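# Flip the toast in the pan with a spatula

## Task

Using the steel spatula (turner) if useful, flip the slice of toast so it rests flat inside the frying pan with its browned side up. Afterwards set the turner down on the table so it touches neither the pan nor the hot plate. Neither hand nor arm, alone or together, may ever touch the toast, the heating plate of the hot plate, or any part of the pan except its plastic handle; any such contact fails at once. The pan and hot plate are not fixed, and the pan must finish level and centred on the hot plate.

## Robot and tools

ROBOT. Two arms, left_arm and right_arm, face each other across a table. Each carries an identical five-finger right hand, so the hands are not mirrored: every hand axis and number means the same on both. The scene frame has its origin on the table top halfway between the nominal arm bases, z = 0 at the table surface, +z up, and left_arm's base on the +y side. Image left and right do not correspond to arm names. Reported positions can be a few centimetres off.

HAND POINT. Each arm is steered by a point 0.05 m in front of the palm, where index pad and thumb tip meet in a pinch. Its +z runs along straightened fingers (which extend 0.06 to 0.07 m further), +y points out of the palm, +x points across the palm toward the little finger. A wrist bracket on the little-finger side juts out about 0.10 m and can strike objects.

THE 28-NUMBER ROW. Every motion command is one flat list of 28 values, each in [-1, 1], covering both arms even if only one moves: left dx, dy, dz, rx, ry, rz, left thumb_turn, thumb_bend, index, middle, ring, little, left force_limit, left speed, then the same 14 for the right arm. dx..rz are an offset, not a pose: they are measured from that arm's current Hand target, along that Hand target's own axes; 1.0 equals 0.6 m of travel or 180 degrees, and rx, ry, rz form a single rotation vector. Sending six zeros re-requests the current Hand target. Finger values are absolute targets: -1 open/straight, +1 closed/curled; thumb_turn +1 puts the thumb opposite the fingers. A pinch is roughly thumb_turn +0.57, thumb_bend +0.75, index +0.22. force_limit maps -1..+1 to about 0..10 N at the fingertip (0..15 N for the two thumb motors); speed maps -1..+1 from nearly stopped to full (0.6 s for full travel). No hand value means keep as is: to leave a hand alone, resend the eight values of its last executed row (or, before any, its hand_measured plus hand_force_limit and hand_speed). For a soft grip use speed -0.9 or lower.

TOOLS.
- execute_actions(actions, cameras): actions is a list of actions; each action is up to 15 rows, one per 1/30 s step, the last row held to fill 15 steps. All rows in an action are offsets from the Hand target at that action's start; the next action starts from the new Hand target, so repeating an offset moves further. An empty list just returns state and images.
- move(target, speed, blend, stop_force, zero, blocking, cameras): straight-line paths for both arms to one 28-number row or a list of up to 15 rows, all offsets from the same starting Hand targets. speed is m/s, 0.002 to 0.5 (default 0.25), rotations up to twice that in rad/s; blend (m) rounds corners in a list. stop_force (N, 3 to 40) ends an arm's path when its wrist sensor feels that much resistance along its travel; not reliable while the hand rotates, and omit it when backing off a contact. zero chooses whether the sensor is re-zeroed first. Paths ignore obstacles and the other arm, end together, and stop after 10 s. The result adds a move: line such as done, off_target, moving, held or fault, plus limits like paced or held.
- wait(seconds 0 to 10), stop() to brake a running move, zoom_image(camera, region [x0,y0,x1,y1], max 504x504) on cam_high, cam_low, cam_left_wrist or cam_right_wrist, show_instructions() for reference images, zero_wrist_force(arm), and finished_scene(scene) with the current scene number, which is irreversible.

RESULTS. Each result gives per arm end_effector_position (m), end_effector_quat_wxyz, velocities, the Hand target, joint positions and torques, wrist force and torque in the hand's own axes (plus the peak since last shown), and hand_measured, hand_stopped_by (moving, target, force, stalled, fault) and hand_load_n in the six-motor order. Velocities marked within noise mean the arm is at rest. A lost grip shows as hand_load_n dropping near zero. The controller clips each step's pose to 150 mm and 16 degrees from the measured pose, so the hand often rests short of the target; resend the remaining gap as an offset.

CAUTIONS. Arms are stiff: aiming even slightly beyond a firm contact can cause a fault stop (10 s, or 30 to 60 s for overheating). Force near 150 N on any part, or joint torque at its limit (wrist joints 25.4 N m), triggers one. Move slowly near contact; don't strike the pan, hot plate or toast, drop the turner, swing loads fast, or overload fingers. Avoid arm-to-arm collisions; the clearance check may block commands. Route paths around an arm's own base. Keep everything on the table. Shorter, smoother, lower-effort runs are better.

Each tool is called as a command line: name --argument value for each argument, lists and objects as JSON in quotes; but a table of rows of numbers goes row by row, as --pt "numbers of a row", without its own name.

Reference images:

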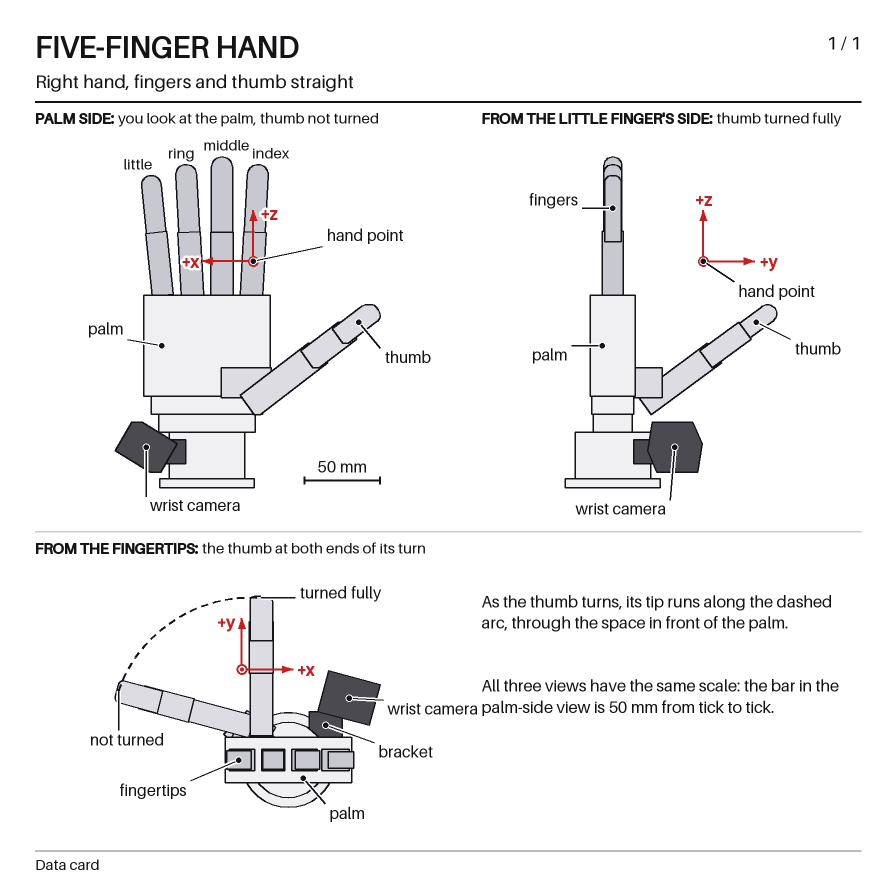

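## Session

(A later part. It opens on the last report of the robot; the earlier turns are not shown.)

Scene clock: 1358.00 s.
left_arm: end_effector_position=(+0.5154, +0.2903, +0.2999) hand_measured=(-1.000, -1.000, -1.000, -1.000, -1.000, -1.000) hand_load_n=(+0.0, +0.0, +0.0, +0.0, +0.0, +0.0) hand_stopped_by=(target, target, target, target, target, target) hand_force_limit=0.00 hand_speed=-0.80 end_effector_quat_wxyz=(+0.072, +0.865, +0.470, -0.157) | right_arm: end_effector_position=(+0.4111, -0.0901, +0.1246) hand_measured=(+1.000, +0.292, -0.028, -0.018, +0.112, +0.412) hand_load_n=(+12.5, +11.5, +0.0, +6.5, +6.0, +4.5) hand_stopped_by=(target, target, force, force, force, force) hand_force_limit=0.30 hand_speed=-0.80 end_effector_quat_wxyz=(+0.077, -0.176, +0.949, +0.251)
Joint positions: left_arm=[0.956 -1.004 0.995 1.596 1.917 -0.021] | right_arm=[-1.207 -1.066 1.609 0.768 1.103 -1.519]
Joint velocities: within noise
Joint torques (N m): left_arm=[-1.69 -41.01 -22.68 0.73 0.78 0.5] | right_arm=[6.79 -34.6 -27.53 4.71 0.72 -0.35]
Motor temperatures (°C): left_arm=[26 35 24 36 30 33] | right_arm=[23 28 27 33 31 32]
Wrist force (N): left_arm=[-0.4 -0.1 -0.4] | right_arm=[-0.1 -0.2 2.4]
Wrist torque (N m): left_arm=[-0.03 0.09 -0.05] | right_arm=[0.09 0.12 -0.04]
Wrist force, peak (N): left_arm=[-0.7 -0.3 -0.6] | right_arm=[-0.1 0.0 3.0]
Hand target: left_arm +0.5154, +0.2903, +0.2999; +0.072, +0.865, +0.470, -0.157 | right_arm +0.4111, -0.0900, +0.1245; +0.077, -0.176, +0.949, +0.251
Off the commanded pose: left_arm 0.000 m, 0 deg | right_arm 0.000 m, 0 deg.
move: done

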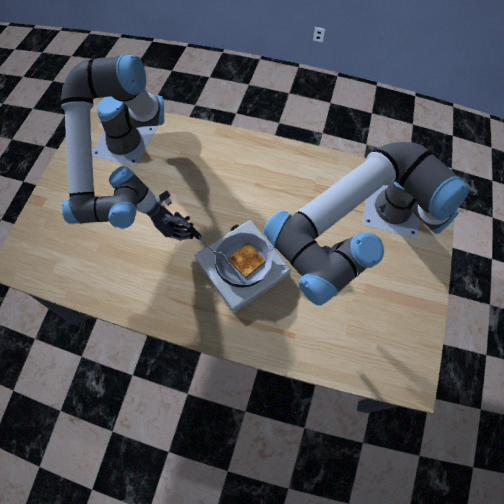

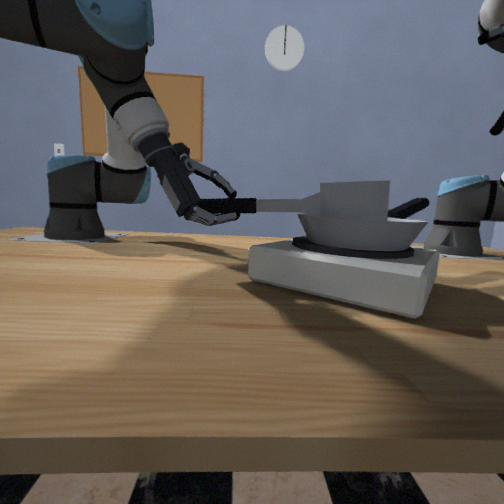

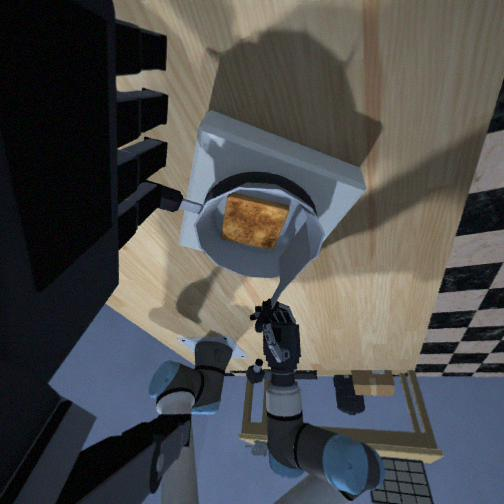

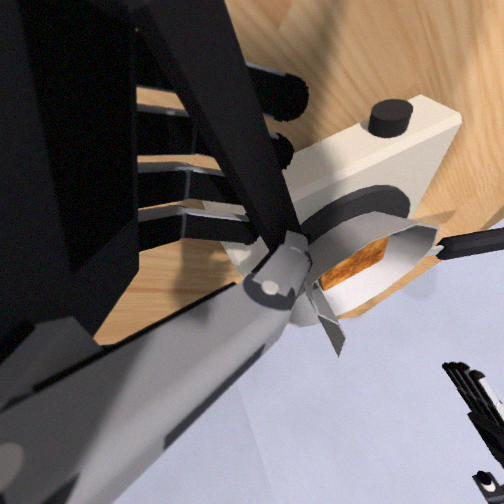

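move --target '[0,0,0,0,0,0,-1,-1,-1,-1,-1,-1,0,-0.8,0.0440,0.0672,0.0226,0,0,0,1,0.3,0.35,0.35,0.85,0.95,0.3,-0.8]' --speed 0.04 --stop_force 4

zoom_image --camera "cam_left_wrist" --region '[180, 170, 340, 330]'

zoom_image --camera "cam_low" --region '[280, 160, 430, 260]'

zoom_image --camera "cam_high" --region '[190, 210, 300, 320]'

Scene clock: 1375.13 s.
left_arm: end_effector_position=(+0.5154, +0.2903, +0.2999) hand_measured=(-1.000, -1.000, -1.000, -1.000, -1.000, -1.000) hand_load_n=(+0.0, +0.0, +0.0, +0.0, +0.0, +0.0) hand_stopped_by=(target, target, target, target, target, target) hand_force_limit=0.00 hand_speed=-0.80 end_effector_quat_wxyz=(+0.072, +0.865, +0.470, -0.157) | right_arm: end_effector_position=(+0.3724, -0.0582, +0.1248) hand_measured=(+1.000, +0.292, -0.028, -0.018, +0.112, +0.412) hand_load_n=(+12.5, +11.5, +0.0, +6.5, +6.0, +4.0) hand_stopped_by=(target, target, force, force, force, force) hand_force_limit=0.30 hand_speed=-0.80 end_effector_quat_wxyz=(+0.077, -0.176, +0.949, +0.251)
Joint positions: left_arm=[0.956 -1.004 0.995 1.596 1.917 -0.021] | right_arm=[-1.106 -1.093 1.638 0.718 1.131 -1.41]
Joint velocities: within noise
Joint torques (N m): left_arm=[-0.88 -40.17 -22.09 0.79 0.75 0.48] | right_arm=[-8.38 -23.08 -27.04 4.36 -2.83 -2.55]
Motor temperatures (°C): left_arm=[26 35 24 36 30 33] | right_arm=[23 28 27 33 31 32]
Wrist force (N): left_arm=[-0.5 -0.1 -0.2] | right_arm=[-0.2 0.2 2.5]
Wrist torque (N m): left_arm=[-0.05 0.10 -0.05] | right_arm=[0.14 0.12 -0.04]
Wrist force, peak (N): left_arm=[-0.9 0.0 -0.5] | right_arm=[0.0 0.0 3.1]
Hand target: left_arm +0.5154, +0.2903, +0.2999; +0.072, +0.865, +0.470, -0.157 | right_arm +0.3724, -0.0582, +0.1248; +0.077, -0.176, +0.949, +0.251
Off the commanded pose: left_arm 0.000 m, 0 deg | right_arm 0.000 m, 0 deg.
move: done

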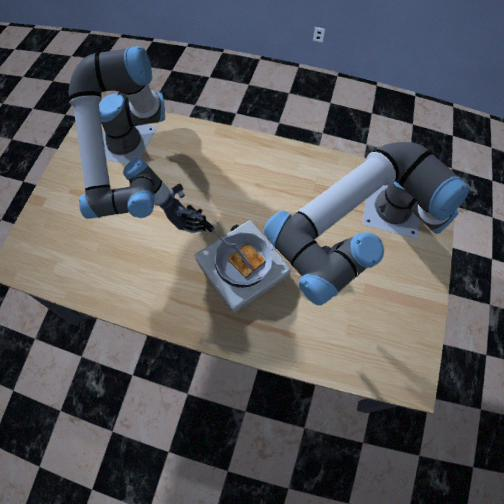

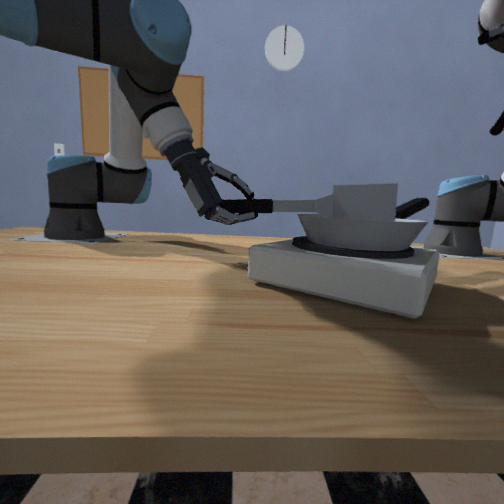

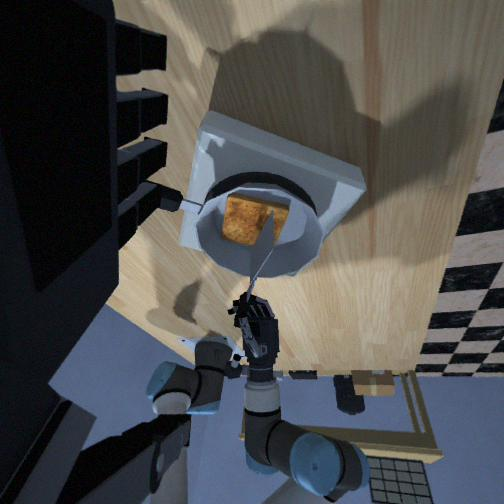

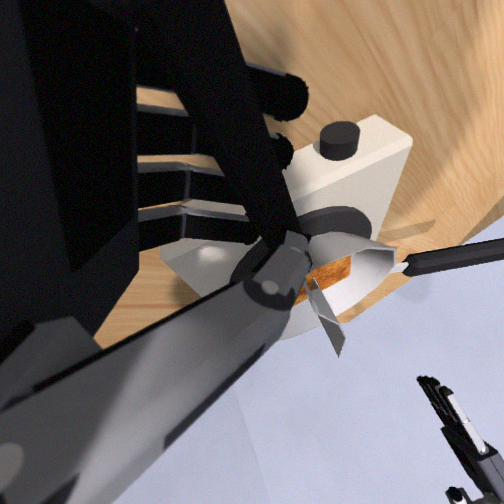

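Scaled by 3.150.

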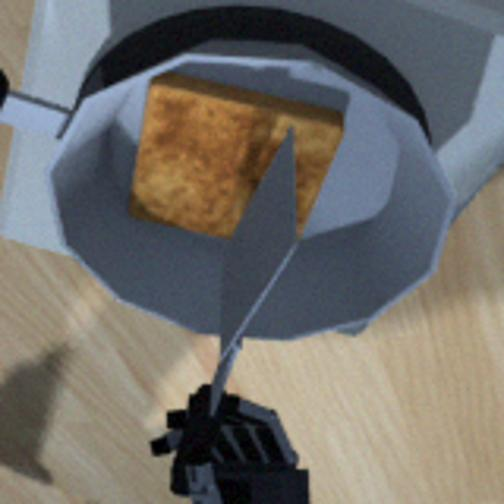

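Scaled by 3.360.

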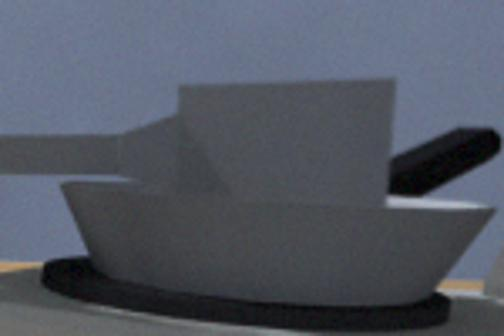

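Scaled by 4.582.

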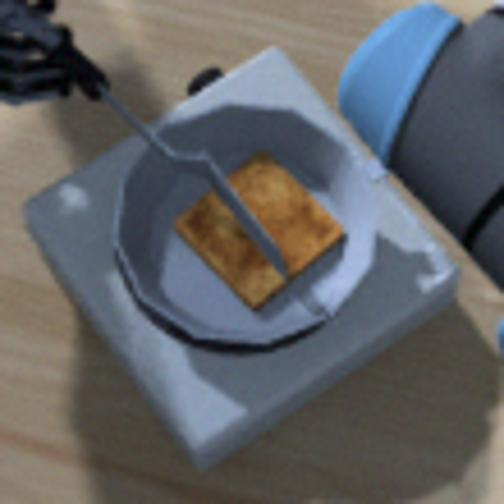

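move --target '[0,0,0,0,0,0,-1,-1,-1,-1,-1,-1,0,-0.8,0.0409,-0.0197,-0.0210,0,0,0,1,0.3,0.35,0.35,0.85,0.95,0.3,-0.8]' --speed 0.03 --stop_force 8

zoom_image --camera "cam_left_wrist" --region '[180, 170, 340, 330]'

zoom_image --camera "cam_low" --region '[280, 160, 430, 260]'

zoom_image --camera "cam_high" --region '[190, 210, 300, 320]'

Scene clock: 1387.80 s.
left_arm: end_effector_position=(+0.5154, +0.2903, +0.2999) hand_measured=(-1.000, -1.000, -1.000, -1.000, -1.000, -1.000) hand_load_n=(+0.0, +0.0, +0.0, +0.0, +0.0, +0.0) hand_stopped_by=(target, target, target, target, target, target) hand_force_limit=0.00 hand_speed=-0.80 end_effector_quat_wxyz=(+0.072, +0.865, +0.470, -0.157) | right_arm: end_effector_position=(+0.3534, -0.0814, +0.1246) hand_measured=(+1.000, +0.292, -0.028, -0.018, +0.112, +0.412) hand_load_n=(+12.5, +11.5, +0.0, +6.5, +6.0, +4.0) hand_stopped_by=(target, target, force, force, force, force) hand_force_limit=0.30 hand_speed=-0.80 end_effector_quat_wxyz=(+0.077, -0.176, +0.949, +0.251)
Joint positions: left_arm=[0.956 -1.004 0.995 1.596 1.917 -0.021] | right_arm=[-1.136 -1.153 1.736 0.695 1.122 -1.443]
Joint velocities: within noise
Joint torques (N m): left_arm=[-0.51 -41.22 -22.04 0.58 0.83 0.56] | right_arm=[8.51 -20.1 -26.58 4.46 0.65 2.64]
Motor temperatures (°C): left_arm=[26 35 24 36 30 33] | right_arm=[23 28 27 33 31 32]
Wrist force (N): left_arm=[-0.4 -0.2 -0.3] | right_arm=[0.0 0.3 2.4]
Wrist torque (N m): left_arm=[-0.06 0.09 -0.05] | right_arm=[0.18 0.11 -0.03]
Wrist force, peak (N): left_arm=[-0.9 -0.1 -0.5] | right_arm=[0.0 0.2 2.8]
Hand target: left_arm +0.5154, +0.2903, +0.2999; +0.072, +0.865, +0.470, -0.157 | right_arm +0.3534, -0.0814, +0.1246; +0.077, -0.176, +0.949, +0.251
Off the commanded pose: left_arm 0.000 m, 0 deg | right_arm 0.000 m, 0 deg.
move: done

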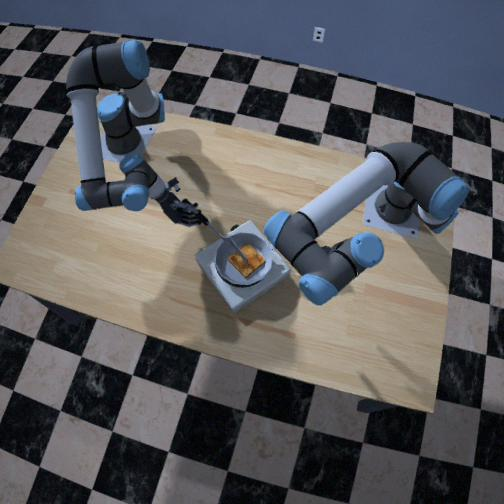

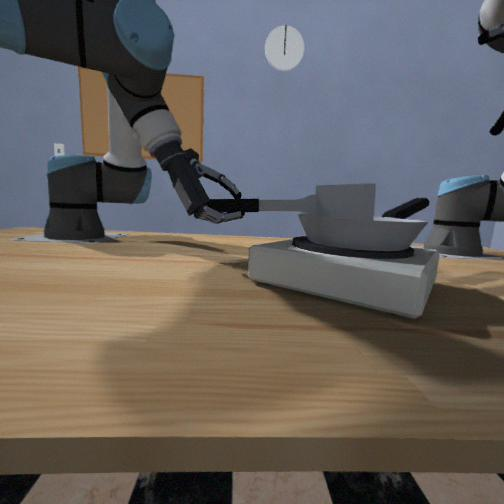

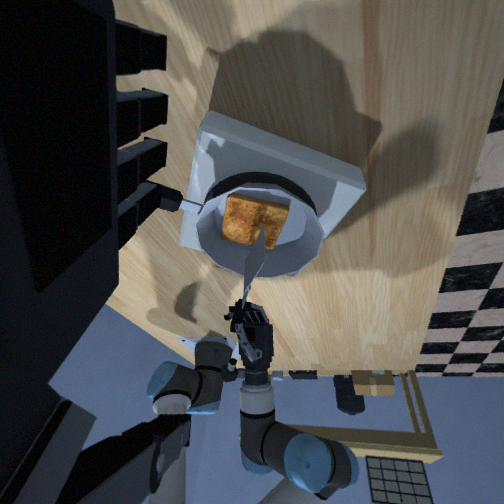

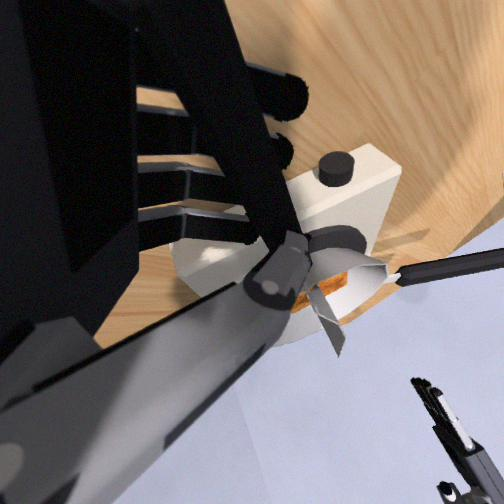

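Scaled by 3.150.

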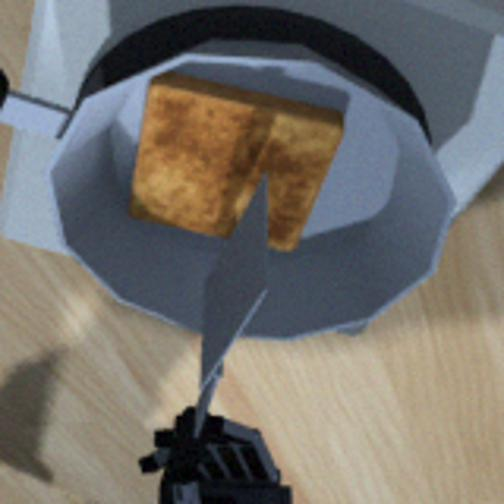

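Scaled by 3.360.

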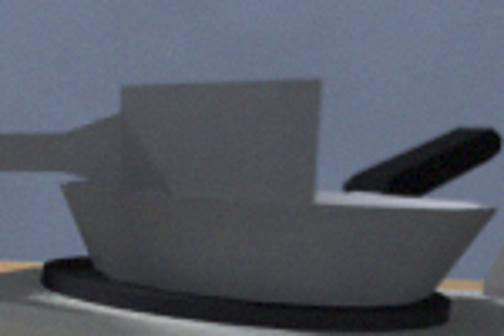

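Scaled by 4.582.

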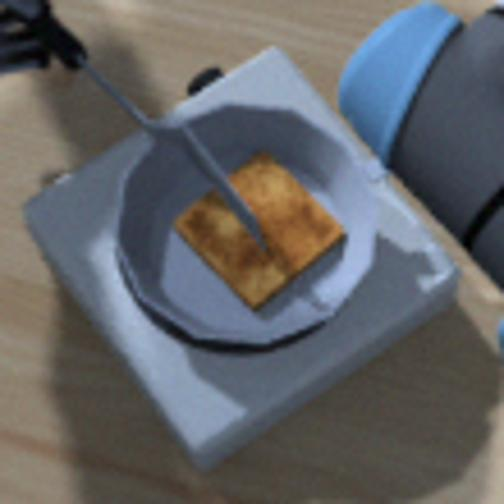

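move --target '[0,0,0,0,0,0,-1,-1,-1,-1,-1,-1,0,-0.8,0.0204,-0.0098,-0.0105,0,0,0,1,0.3,0.35,0.35,0.85,0.95,0.3,-0.8]' --speed 0.02

zoom_image --camera "cam_left_wrist" --region '[180, 170, 340, 330]'

zoom_image --camera "cam_low" --region '[280, 160, 430, 260]'

zoom_image --camera "cam_high" --region '[190, 210, 300, 320]'

Scene clock: 1397.43 s.
left_arm: end_effector_position=(+0.5154, +0.2903, +0.2999) hand_measured=(-1.000, -1.000, -1.000, -1.000, -1.000, -1.000) hand_load_n=(+0.0, +0.0, +0.0, +0.0, +0.0, +0.0) hand_stopped_by=(target, target, target, target, target, target) hand_force_limit=0.00 hand_speed=-0.80 end_effector_quat_wxyz=(+0.072, +0.865, +0.470, -0.157) | right_arm: end_effector_position=(+0.3438, -0.0930, +0.1246) hand_measured=(+1.000, +0.292, -0.028, -0.018, +0.112, +0.412) hand_load_n=(+12.5, +12.0, +0.0, +6.0, +6.0, +4.5) hand_stopped_by=(target, target, force, force, force, force) hand_force_limit=0.30 hand_speed=-0.80 end_effector_quat_wxyz=(+0.077, -0.176, +0.949, +0.251)
Joint positions: left_arm=[0.956 -1.004 0.995 1.596 1.917 -0.021] | right_arm=[-1.153 -1.183 1.784 0.685 1.117 -1.461]
Joint velocities: within noise
Joint torques (N m): left_arm=[0.29 -40.53 -23.02 0.82 1 0.4] | right_arm=[7.56 -16.59 -26.1 1.32 -1.64 0.79]
Motor temperatures (°C): left_arm=[26 35 24 36 30 33] | right_arm=[23 28 27 33 31 32]
Wrist force (N): left_arm=[-0.6 0.1 -0.4] | right_arm=[-0.8 0.9 2.0]
Wrist torque (N m): left_arm=[-0.01 0.13 -0.06] | right_arm=[0.11 0.01 -0.02]
Wrist force, peak (N): left_arm=[-0.6 0.2 -0.7] | right_arm=[-1.6 1.5 2.8]
Hand target: left_arm +0.5154, +0.2903, +0.2999; +0.072, +0.865, +0.470, -0.157 | right_arm +0.3438, -0.0929, +0.1245; +0.077, -0.176, +0.949, +0.251
Off the commanded pose: left_arm 0.000 m, 0 deg | right_arm 0.000 m, 0 deg.
move: done

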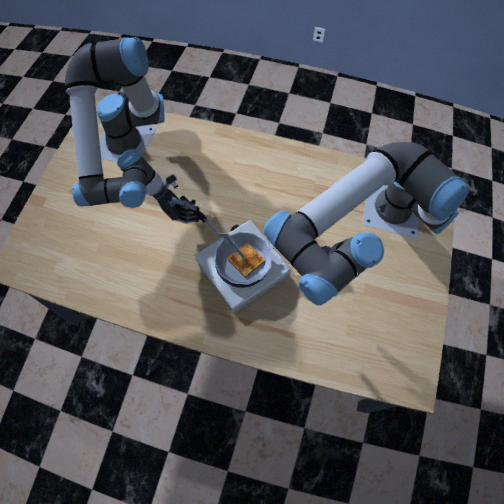

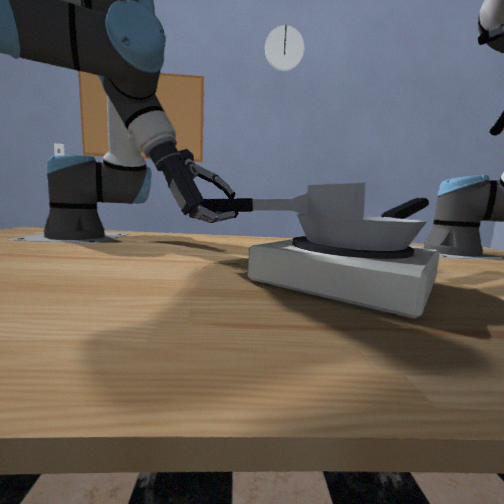

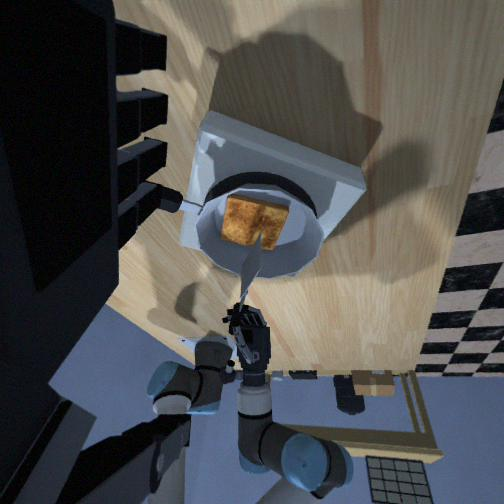

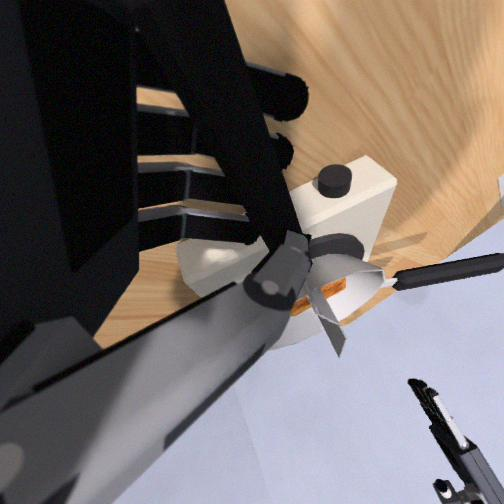

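Scaled by 3.150.

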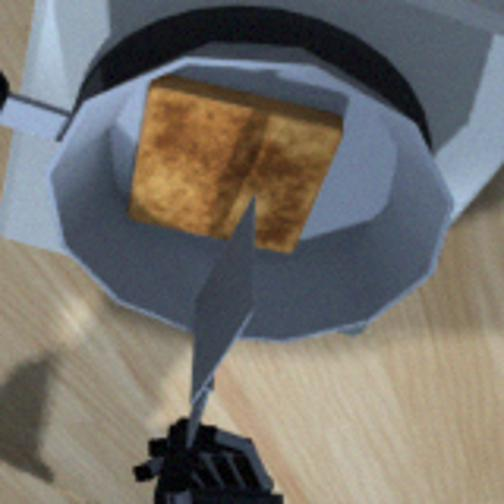

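Scaled by 3.360.

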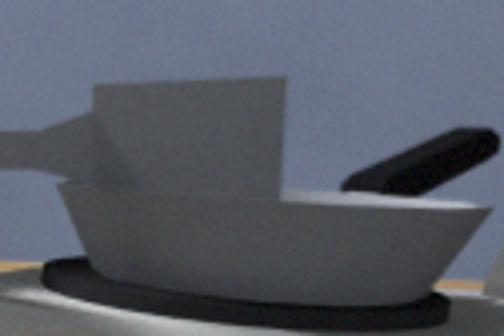

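Scaled by 4.582.

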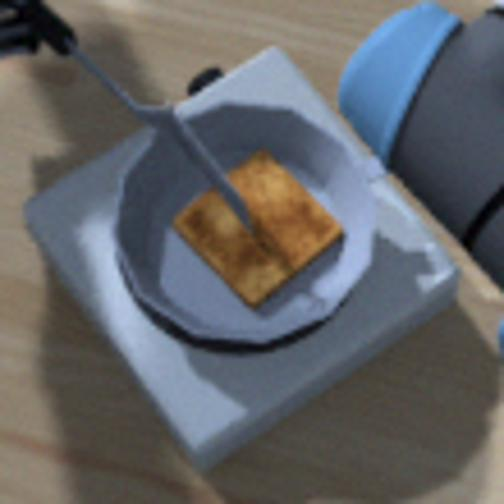

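move --target '[0,0,0,0,0,0,-1,-1,-1,-1,-1,-1,0,-0.8,0.0109,-0.0052,-0.0056,0,0,0,1,0.3,0.35,0.35,0.85,0.95,0.3,-0.8]' --speed 0.02 --cameras '["cam_high","cam_low","cam_left_wrist"]'

zoom_image --camera "cam_left_wrist" --region '[180, 170, 340, 330]'

zoom_image --camera "cam_low" --region '[280, 160, 430, 260]'

zoom_image --camera "cam_high" --region '[190, 210, 300, 320]'

Scene clock: 1408.23 s.
left_arm: end_effector_position=(+0.5154, +0.2903, +0.2999) hand_measured=(-1.000, -1.000, -1.000, -1.000, -1.000, -1.000) hand_load_n=(+0.0, +0.0, +0.0, +0.0, +0.0, +0.0) hand_stopped_by=(target, target, target, target, target, target) hand_force_limit=0.00 hand_speed=-0.80 end_effector_quat_wxyz=(+0.072, +0.865, +0.470, -0.157) | right_arm: end_effector_position=(+0.3387, -0.0992, +0.1245) hand_measured=(+1.000, +0.292, -0.028, -0.018, +0.112, +0.412) hand_load_n=(+12.0, +12.0, +0.0, +6.0, +6.0, +5.0) hand_stopped_by=(target, target, force, force, force, force) hand_force_limit=0.30 hand_speed=-0.80 end_effector_quat_wxyz=(+0.077, -0.176, +0.949, +0.251)
Joint positions: left_arm=[0.956 -1.004 0.995 1.596 1.917 -0.021] | right_arm=[-1.163 -1.199 1.808 0.68 1.115 -1.471]
Joint velocities: within noise
Joint torques (N m): left_arm=[-0.63 -40.09 -22.8 0.81 0.98 0.62] | right_arm=[6.54 -19.26 -29.12 0.8 -1.84 0.28]
Motor temperatures (°C): left_arm=[26 35 24 36 30 33] | right_arm=[23 28 27 33 31 32]
Wrist force (N): left_arm=[-0.6 -0.2 0.0] | right_arm=[-1.1 0.8 2.5]
Wrist torque (N m): left_arm=[-0.07 0.10 -0.06] | right_arm=[0.02 0.00 -0.04]
Wrist force, peak (N): left_arm=[-0.6 -0.2 -0.6] | right_arm=[-1.9 1.8 2.8]
Hand target: left_arm +0.5154, +0.2903, +0.2999; +0.072, +0.865, +0.470, -0.157 | right_arm +0.3387, -0.0991, +0.1245; +0.077, -0.176, +0.949, +0.251
Off the commanded pose: left_arm 0.000 m, 0 deg | right_arm 0.000 m, 0 deg.
move: done
Images, in order (width x height): cam_high 504x504, cam_low 504x504, cam_left_wrist 504x504.

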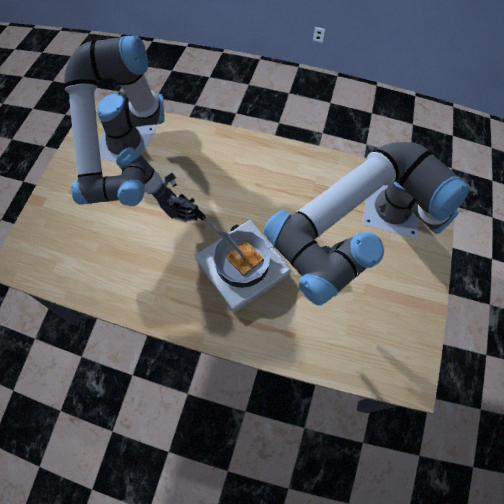

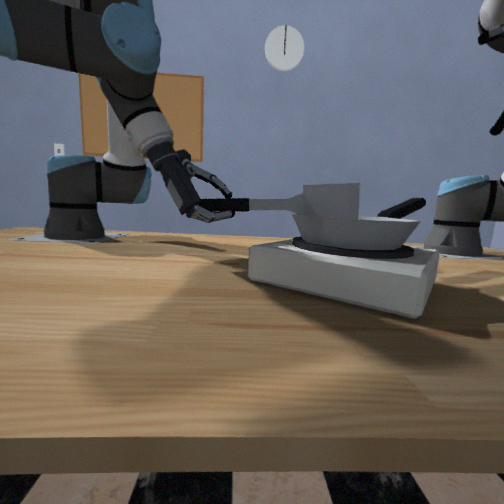

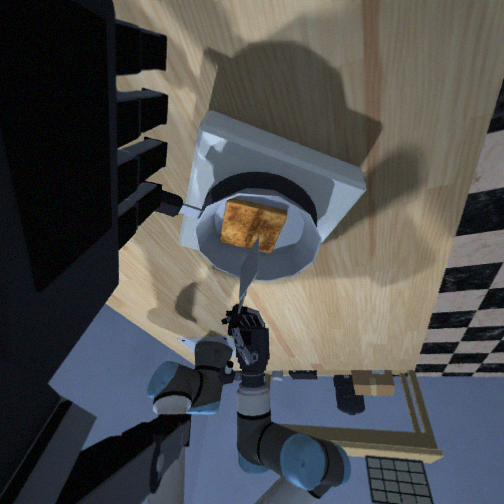

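Scaled by 3.150.

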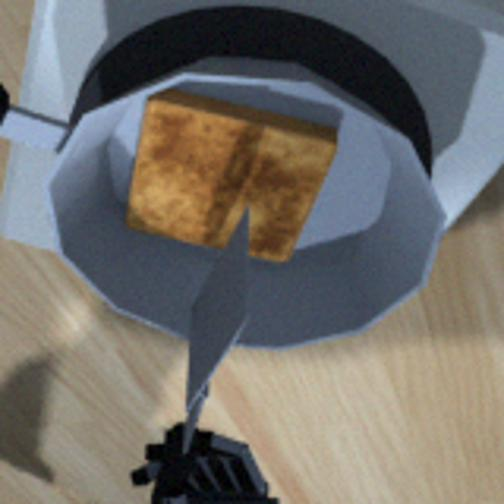

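Scaled by 3.360.

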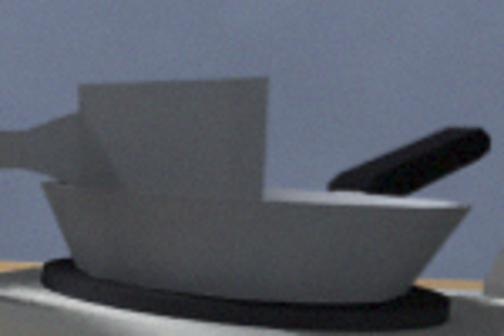

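Scaled by 4.582.

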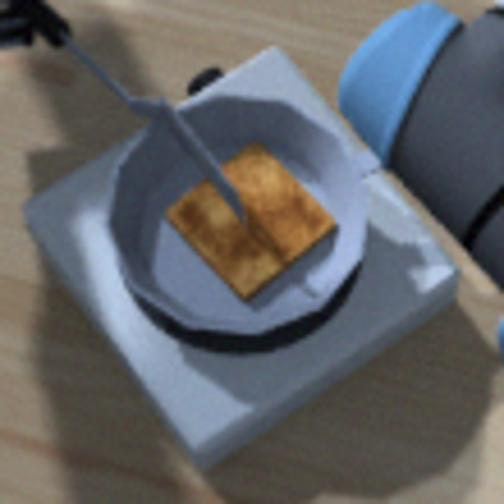

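move --pt "0 0 0 0 0 0 -1 -1 -1 -1 -1 -1 0 -0.8 -0.0109 0.0052 0.0056 0 0 0 1 0.3 0.35 0.35 0.85 0.95 0.3 -0.8" --pt "0 0 0 0 0 0 -1 -1 -1 -1 -1 -1 0 -0.8 -0.0343 0.0494 -0.0810 0 0 0 1 0.3 0.35 0.35 0.85 0.95 0.3 -0.8" --speed 0.06

zoom_image --camera "cam_left_wrist" --region '[180, 170, 340, 330]'

zoom_image --camera "cam_low" --region '[280, 160, 430, 260]'

zoom_image --camera "cam_high" --region '[190, 210, 300, 320]'

Scene clock: 1420.47 s.
left_arm: end_effector_position=(+0.5154, +0.2903, +0.2999) hand_measured=(-1.000, -1.000, -1.000, -1.000, -1.000, -1.000) hand_load_n=(+0.0, +0.0, +0.0, +0.0, +0.0, +0.0) hand_stopped_by=(target, target, target, target, target, target) hand_force_limit=0.00 hand_speed=-0.80 end_effector_quat_wxyz=(+0.072, +0.865, +0.470, -0.157) | right_arm: end_effector_position=(+0.3440, -0.0933, +0.1847) hand_measured=(+1.000, +0.292, -0.028, -0.018, +0.112, +0.412) hand_load_n=(+12.5, +11.5, +0.0, +7.0, +6.0, +4.0) hand_stopped_by=(target, target, force, force, force, force) hand_force_limit=0.30 hand_speed=-0.80 end_effector_quat_wxyz=(+0.077, -0.176, +0.949, +0.251)
Joint positions: left_arm=[0.956 -1.004 0.995 1.596 1.917 -0.021] | right_arm=[-1.154 -1.255 1.71 0.831 1.117 -1.462]
Joint velocities: within noise
Joint torques (N m): left_arm=[-0.16 -39.3 -22.46 0.72 0.99 0.51] | right_arm=[-7.07 -16.92 -7.16 -0.84 -2.13 -2.3]
Motor temperatures (°C): left_arm=[26 35 24 36 30 33] | right_arm=[23 28 27 33 31 32]
Wrist force (N): left_arm=[-0.3 -0.1 -0.2] | right_arm=[0.2 0.3 2.6]
Wrist torque (N m): left_arm=[-0.03 0.08 -0.05] | right_arm=[0.17 0.06 0.00]
Wrist force, peak (N): left_arm=[-0.6 -0.1 -0.7] | right_arm=[-0.3 0.2 3.5]
Hand target: left_arm +0.5154, +0.2903, +0.2999; +0.072, +0.865, +0.470, -0.157 | right_arm +0.3440, -0.0934, +0.1845; +0.077, -0.176, +0.949, +0.251
Off the commanded pose: left_arm 0.000 m, 0 deg | right_arm 0.000 m, 0 deg.
move: done

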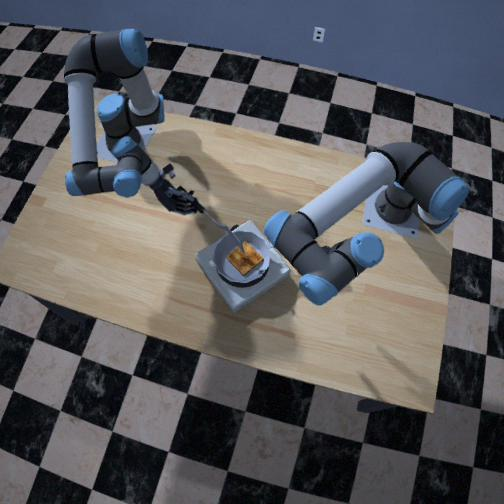

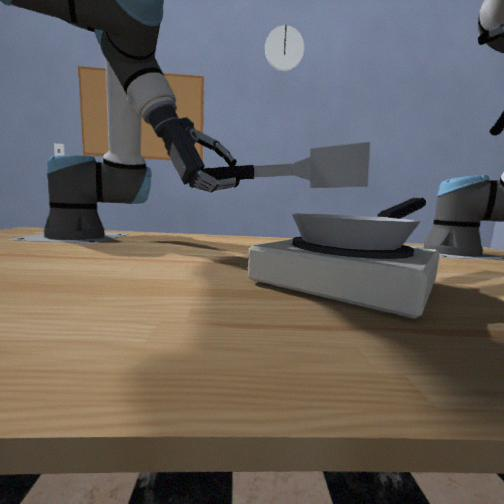

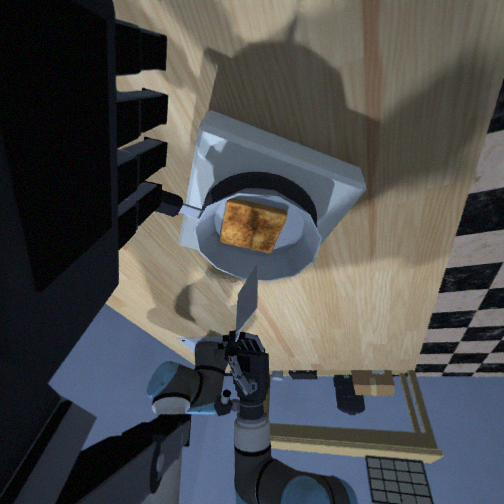

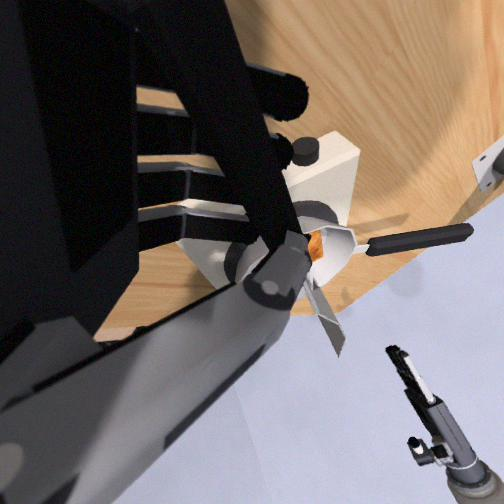

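Scaled by 3.150.

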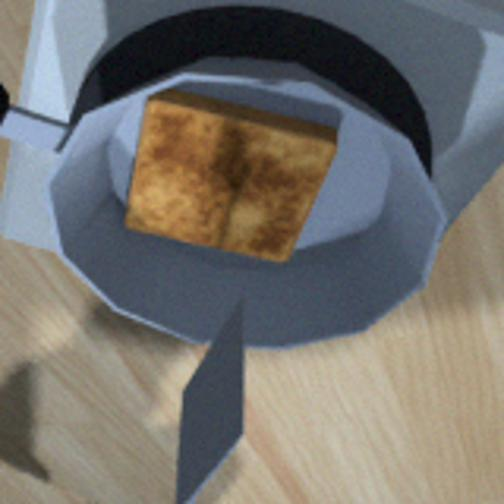

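Scaled by 3.360.

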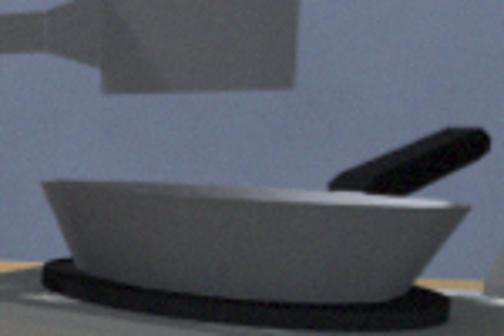

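Scaled by 4.582.

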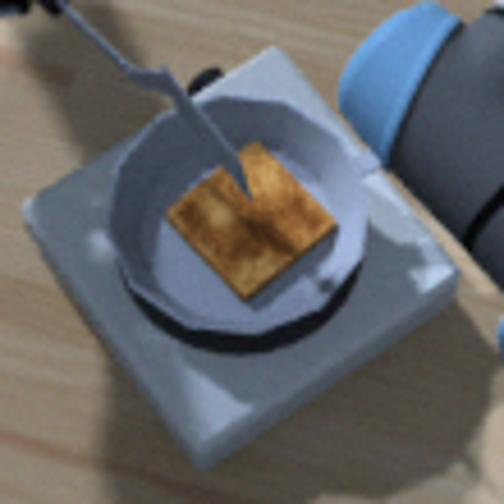

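move --target '[0,0,0,0,0,0,-1,-1,-1,-1,-1,-1,0,-0.8,-0.0704,0.0179,-0.1943,0,0,0,1,0.3,0.35,0.35,0.85,0.95,0.3,-0.8]' --speed 0.12 --cameras '[]'

move --pt "0 0 0 0 0 0 -1 -1 -1 -1 -1 -1 0 -0.8 0 0 0 0.0104 -0.0931 -0.2095 1 0.3 0.35 0.35 0.85 0.95 0.3 -0.8" --pt "0 0 0 0 0 0 -1 -1 -1 -1 -1 -1 0 -0.8 0 0 0 0.0208 -0.1862 -0.4189 1 0.3 0.35 0.35 0.85 0.95 0.3 -0.8" --speed 0.15 --cameras '["cam_high","cam_low","cam_left_wrist"]'

Scene clock: 1477.77 s.
left_arm: end_effector_position=(+0.5154, +0.2903, +0.2999) hand_measured=(-1.000, -1.000, -1.000, -1.000, -1.000, -1.000) hand_load_n=(+0.0, +0.0, +0.0, +0.0, +0.0, +0.0) hand_stopped_by=(target, target, target, target, target, target) hand_force_limit=0.00 hand_speed=-0.80 end_effector_quat_wxyz=(+0.072, +0.865, +0.470, -0.157) | right_arm: end_effector_position=(+0.3725, -0.1308, +0.2998) hand_measured=(+1.000, +0.292, -0.028, -0.018, +0.112, +0.412) hand_load_n=(+12.5, +11.0, +0.0, +6.5, +6.0, +4.0) hand_stopped_by=(target, target, force, force, force, force) hand_force_limit=0.30 hand_speed=-0.80 end_effector_quat_wxyz=(+0.077, -0.176, +0.949, +0.251)
Joint positions: left_arm=[0.956 -1.004 0.995 1.596 1.917 -0.021] | right_arm=[-1.27 -1.337 1.521 1.158 1.088 -1.587]
Joint velocities: within noise
Joint torques (N m): left_arm=[0.77 -40.38 -21.84 0.63 0.93 0.78] | right_arm=[3.81 -15.36 -18.35 3.28 0.66 2.44]
Motor temperatures (°C): left_arm=[26 35 24 36 30 33] | right_arm=[23 28 27 33 31 32]
Wrist force (N): left_arm=[-0.6 -0.1 -0.4] | right_arm=[0.0 -0.1 2.8]
Wrist torque (N m): left_arm=[-0.04 0.13 -0.07] | right_arm=[0.10 0.08 -0.02]
Wrist force, peak (N): left_arm=[-0.6 -0.2 -0.7] | right_arm=[0.7 -0.2 4.3]
Hand target: left_arm +0.5154, +0.2903, +0.2999; +0.072, +0.865, +0.470, -0.157 | right_arm +0.3724, -0.1308, +0.2998; +0.077, -0.176, +0.949, +0.251
Off the commanded pose: left_arm 0.000 m, 0 deg | right_arm 0.000 m, 0 deg.
move: done
No camera images: "cameras" was empty.

Scene clock: 1483.43 s.
left_arm: end_effector_position=(+0.5154, +0.2903, +0.2999) hand_measured=(-1.000, -1.000, -1.000, -1.000, -1.000, -1.000) hand_load_n=(-0.5, +0.0, +0.0, +0.0, +0.0, +0.0) hand_stopped_by=(target, target, target, target, target, target) hand_force_limit=0.00 hand_speed=-0.80 end_effector_quat_wxyz=(+0.072, +0.865, +0.470, -0.157) | right_arm: end_effector_position=(+0.3724, -0.1308, +0.2998) hand_measured=(+1.000, +0.292, -0.028, -0.018, +0.112, +0.412) hand_load_n=(+11.5, +12.5, +0.0, +5.5, +6.0, +4.5) hand_stopped_by=(target, target, force, force, force, force) hand_force_limit=0.30 hand_speed=-0.80 end_effector_quat_wxyz=(+0.468, -0.634, +0.594, +0.161)
Joint positions: left_arm=[0.956 -1.004 0.995 1.596 1.917 -0.021] | right_arm=[-1.37 -1.459 1.682 0.576 0.792 -2.684]
Joint velocities: within noise
Joint torques (N m): left_arm=[-0.22 -39.45 -22.49 0.68 0.74 0.69] | right_arm=[8.18 -13.05 -26.82 3.68 0.06 1.07]
Motor temperatures (°C): left_arm=[26 35 24 36 30 33] | right_arm=[23 28 27 33 31 32]
Wrist force (N): left_arm=[-0.6 0.2 -0.2] | right_arm=[0.2 0.0 2.5]
Wrist torque (N m): left_arm=[0.00 0.11 -0.05] | right_arm=[-0.13 0.11 -0.14]
Wrist force, peak (N): left_arm=[-0.7 -0.1 -0.6] | right_arm=[0.0 0.1 3.1]
Hand target: left_arm +0.5154, +0.2903, +0.2999; +0.072, +0.865, +0.470, -0.157 | right_arm +0.3724, -0.1308, +0.2998; -0.468, +0.634, -0.594, -0.161
Off the commanded pose: left_arm 0.000 m, 0 deg | right_arm 0.000 m, 0 deg.
move: done
Images, in order (width x height): cam_high 504x504, cam_low 504x504, cam_left_wrist 504x504.

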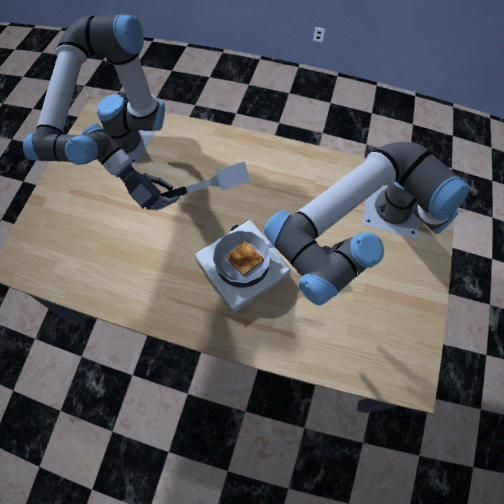

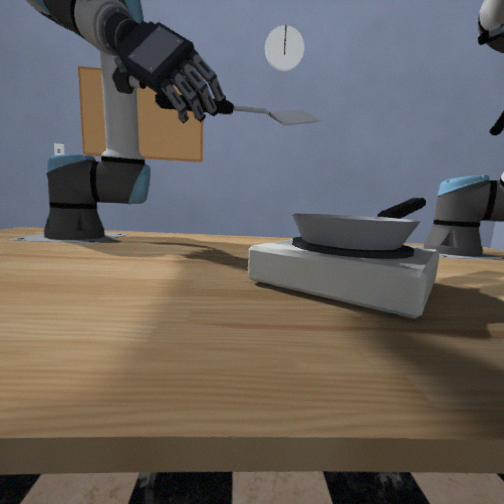

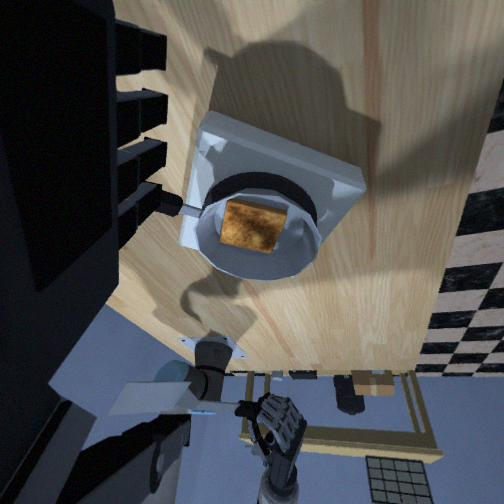

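move --target '[0,0,0,0,0,0,-1,-1,-1,-1,-1,-1,0,-0.8,0,0,0,0.0104,-0.0931,-0.2095,1,0.3,0.35,0.35,0.85,0.95,0.3,-0.8]' --speed 0.15

zoom_image --camera "cam_high" --region '[90, 110, 310, 330]'

zoom_image --camera "cam_low" --region '[100, 20, 350, 270]'

Scene clock: 1494.57 s.
left_arm: end_effector_position=(+0.5154, +0.2903, +0.2999) hand_measured=(-1.000, -1.000, -1.000, -1.000, -1.000, -1.000) hand_load_n=(+0.0, +0.0, +0.0, +0.0, +0.0, +0.0) hand_stopped_by=(target, target, target, target, target, target) hand_force_limit=0.00 hand_speed=-0.80 end_effector_quat_wxyz=(+0.072, +0.865, +0.470, -0.157) | right_arm: end_effector_position=(+0.3725, -0.1308, +0.2998) hand_measured=(+1.000, +0.292, -0.028, -0.018, +0.112, +0.412) hand_load_n=(+11.0, +13.5, +0.0, +5.0, +5.5, +4.5) hand_stopped_by=(target, target, force, force, force, force) hand_force_limit=0.30 hand_speed=-0.80 end_effector_quat_wxyz=(+0.585, -0.754, +0.287, +0.081)
Joint positions: left_arm=[0.956 -1.004 0.995 1.596 1.917 -0.021] | right_arm=[-1.411 -1.416 1.661 0.466 0.483 -3.291]
Joint velocities: within noise
Joint torques (N m): left_arm=[0 -40.49 -21.75 0.74 0.74 0.68] | right_arm=[4.08 -39.71 -11.1 0.12 -0.56 0.09]
Motor temperatures (°C): left_arm=[26 35 24 36 30 33] | right_arm=[23 28 27 33 31 32]
Wrist force (N): left_arm=[-0.5 -0.2 -0.3] | right_arm=[0.5 -0.1 2.7]
Wrist torque (N m): left_arm=[-0.05 0.10 -0.06] | right_arm=[-0.28 0.00 -0.09]
Wrist force, peak (N): left_arm=[-0.6 -0.2 -0.6] | right_arm=[0.1 0.1 3.1]
Hand target: left_arm +0.5154, +0.2903, +0.2999; +0.072, +0.865, +0.470, -0.157 | right_arm +0.3724, -0.1308, +0.2998; -0.585, +0.754, -0.287, -0.081
Off the commanded pose: left_arm 0.000 m, 0 deg | right_arm 0.000 m, 0 deg.
move: done

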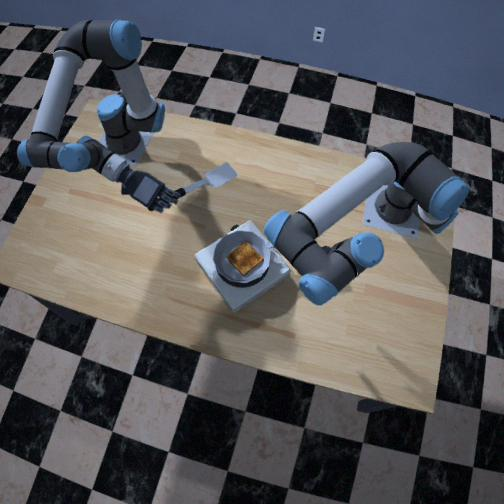

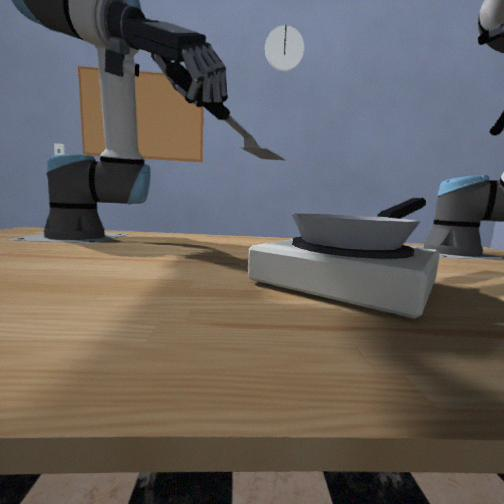

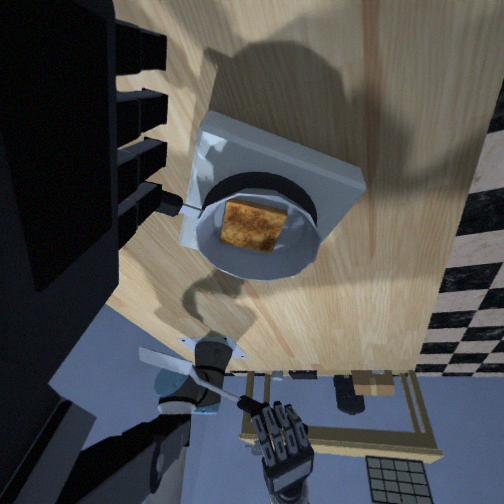

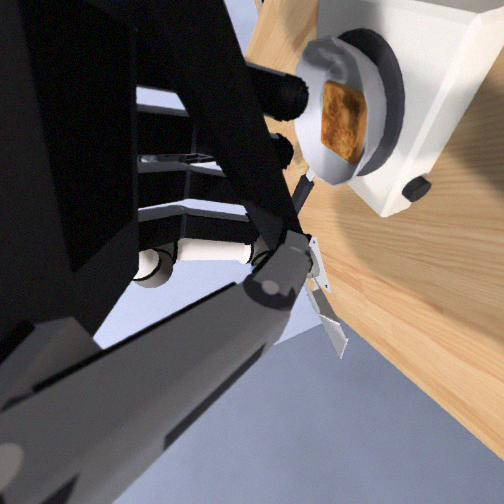

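Scaled by 2.291.

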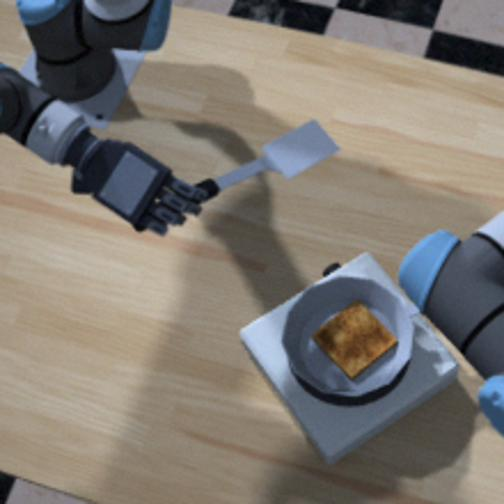

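Scaled by 2.016.

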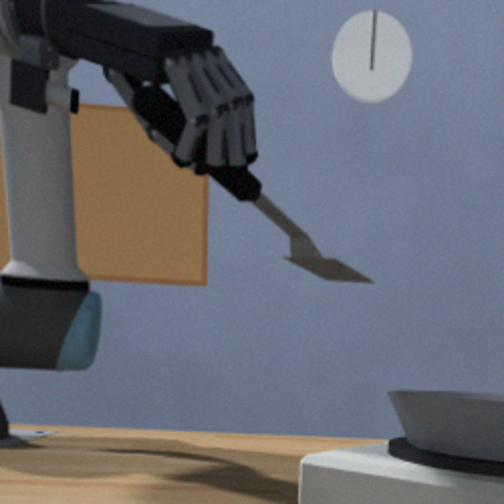

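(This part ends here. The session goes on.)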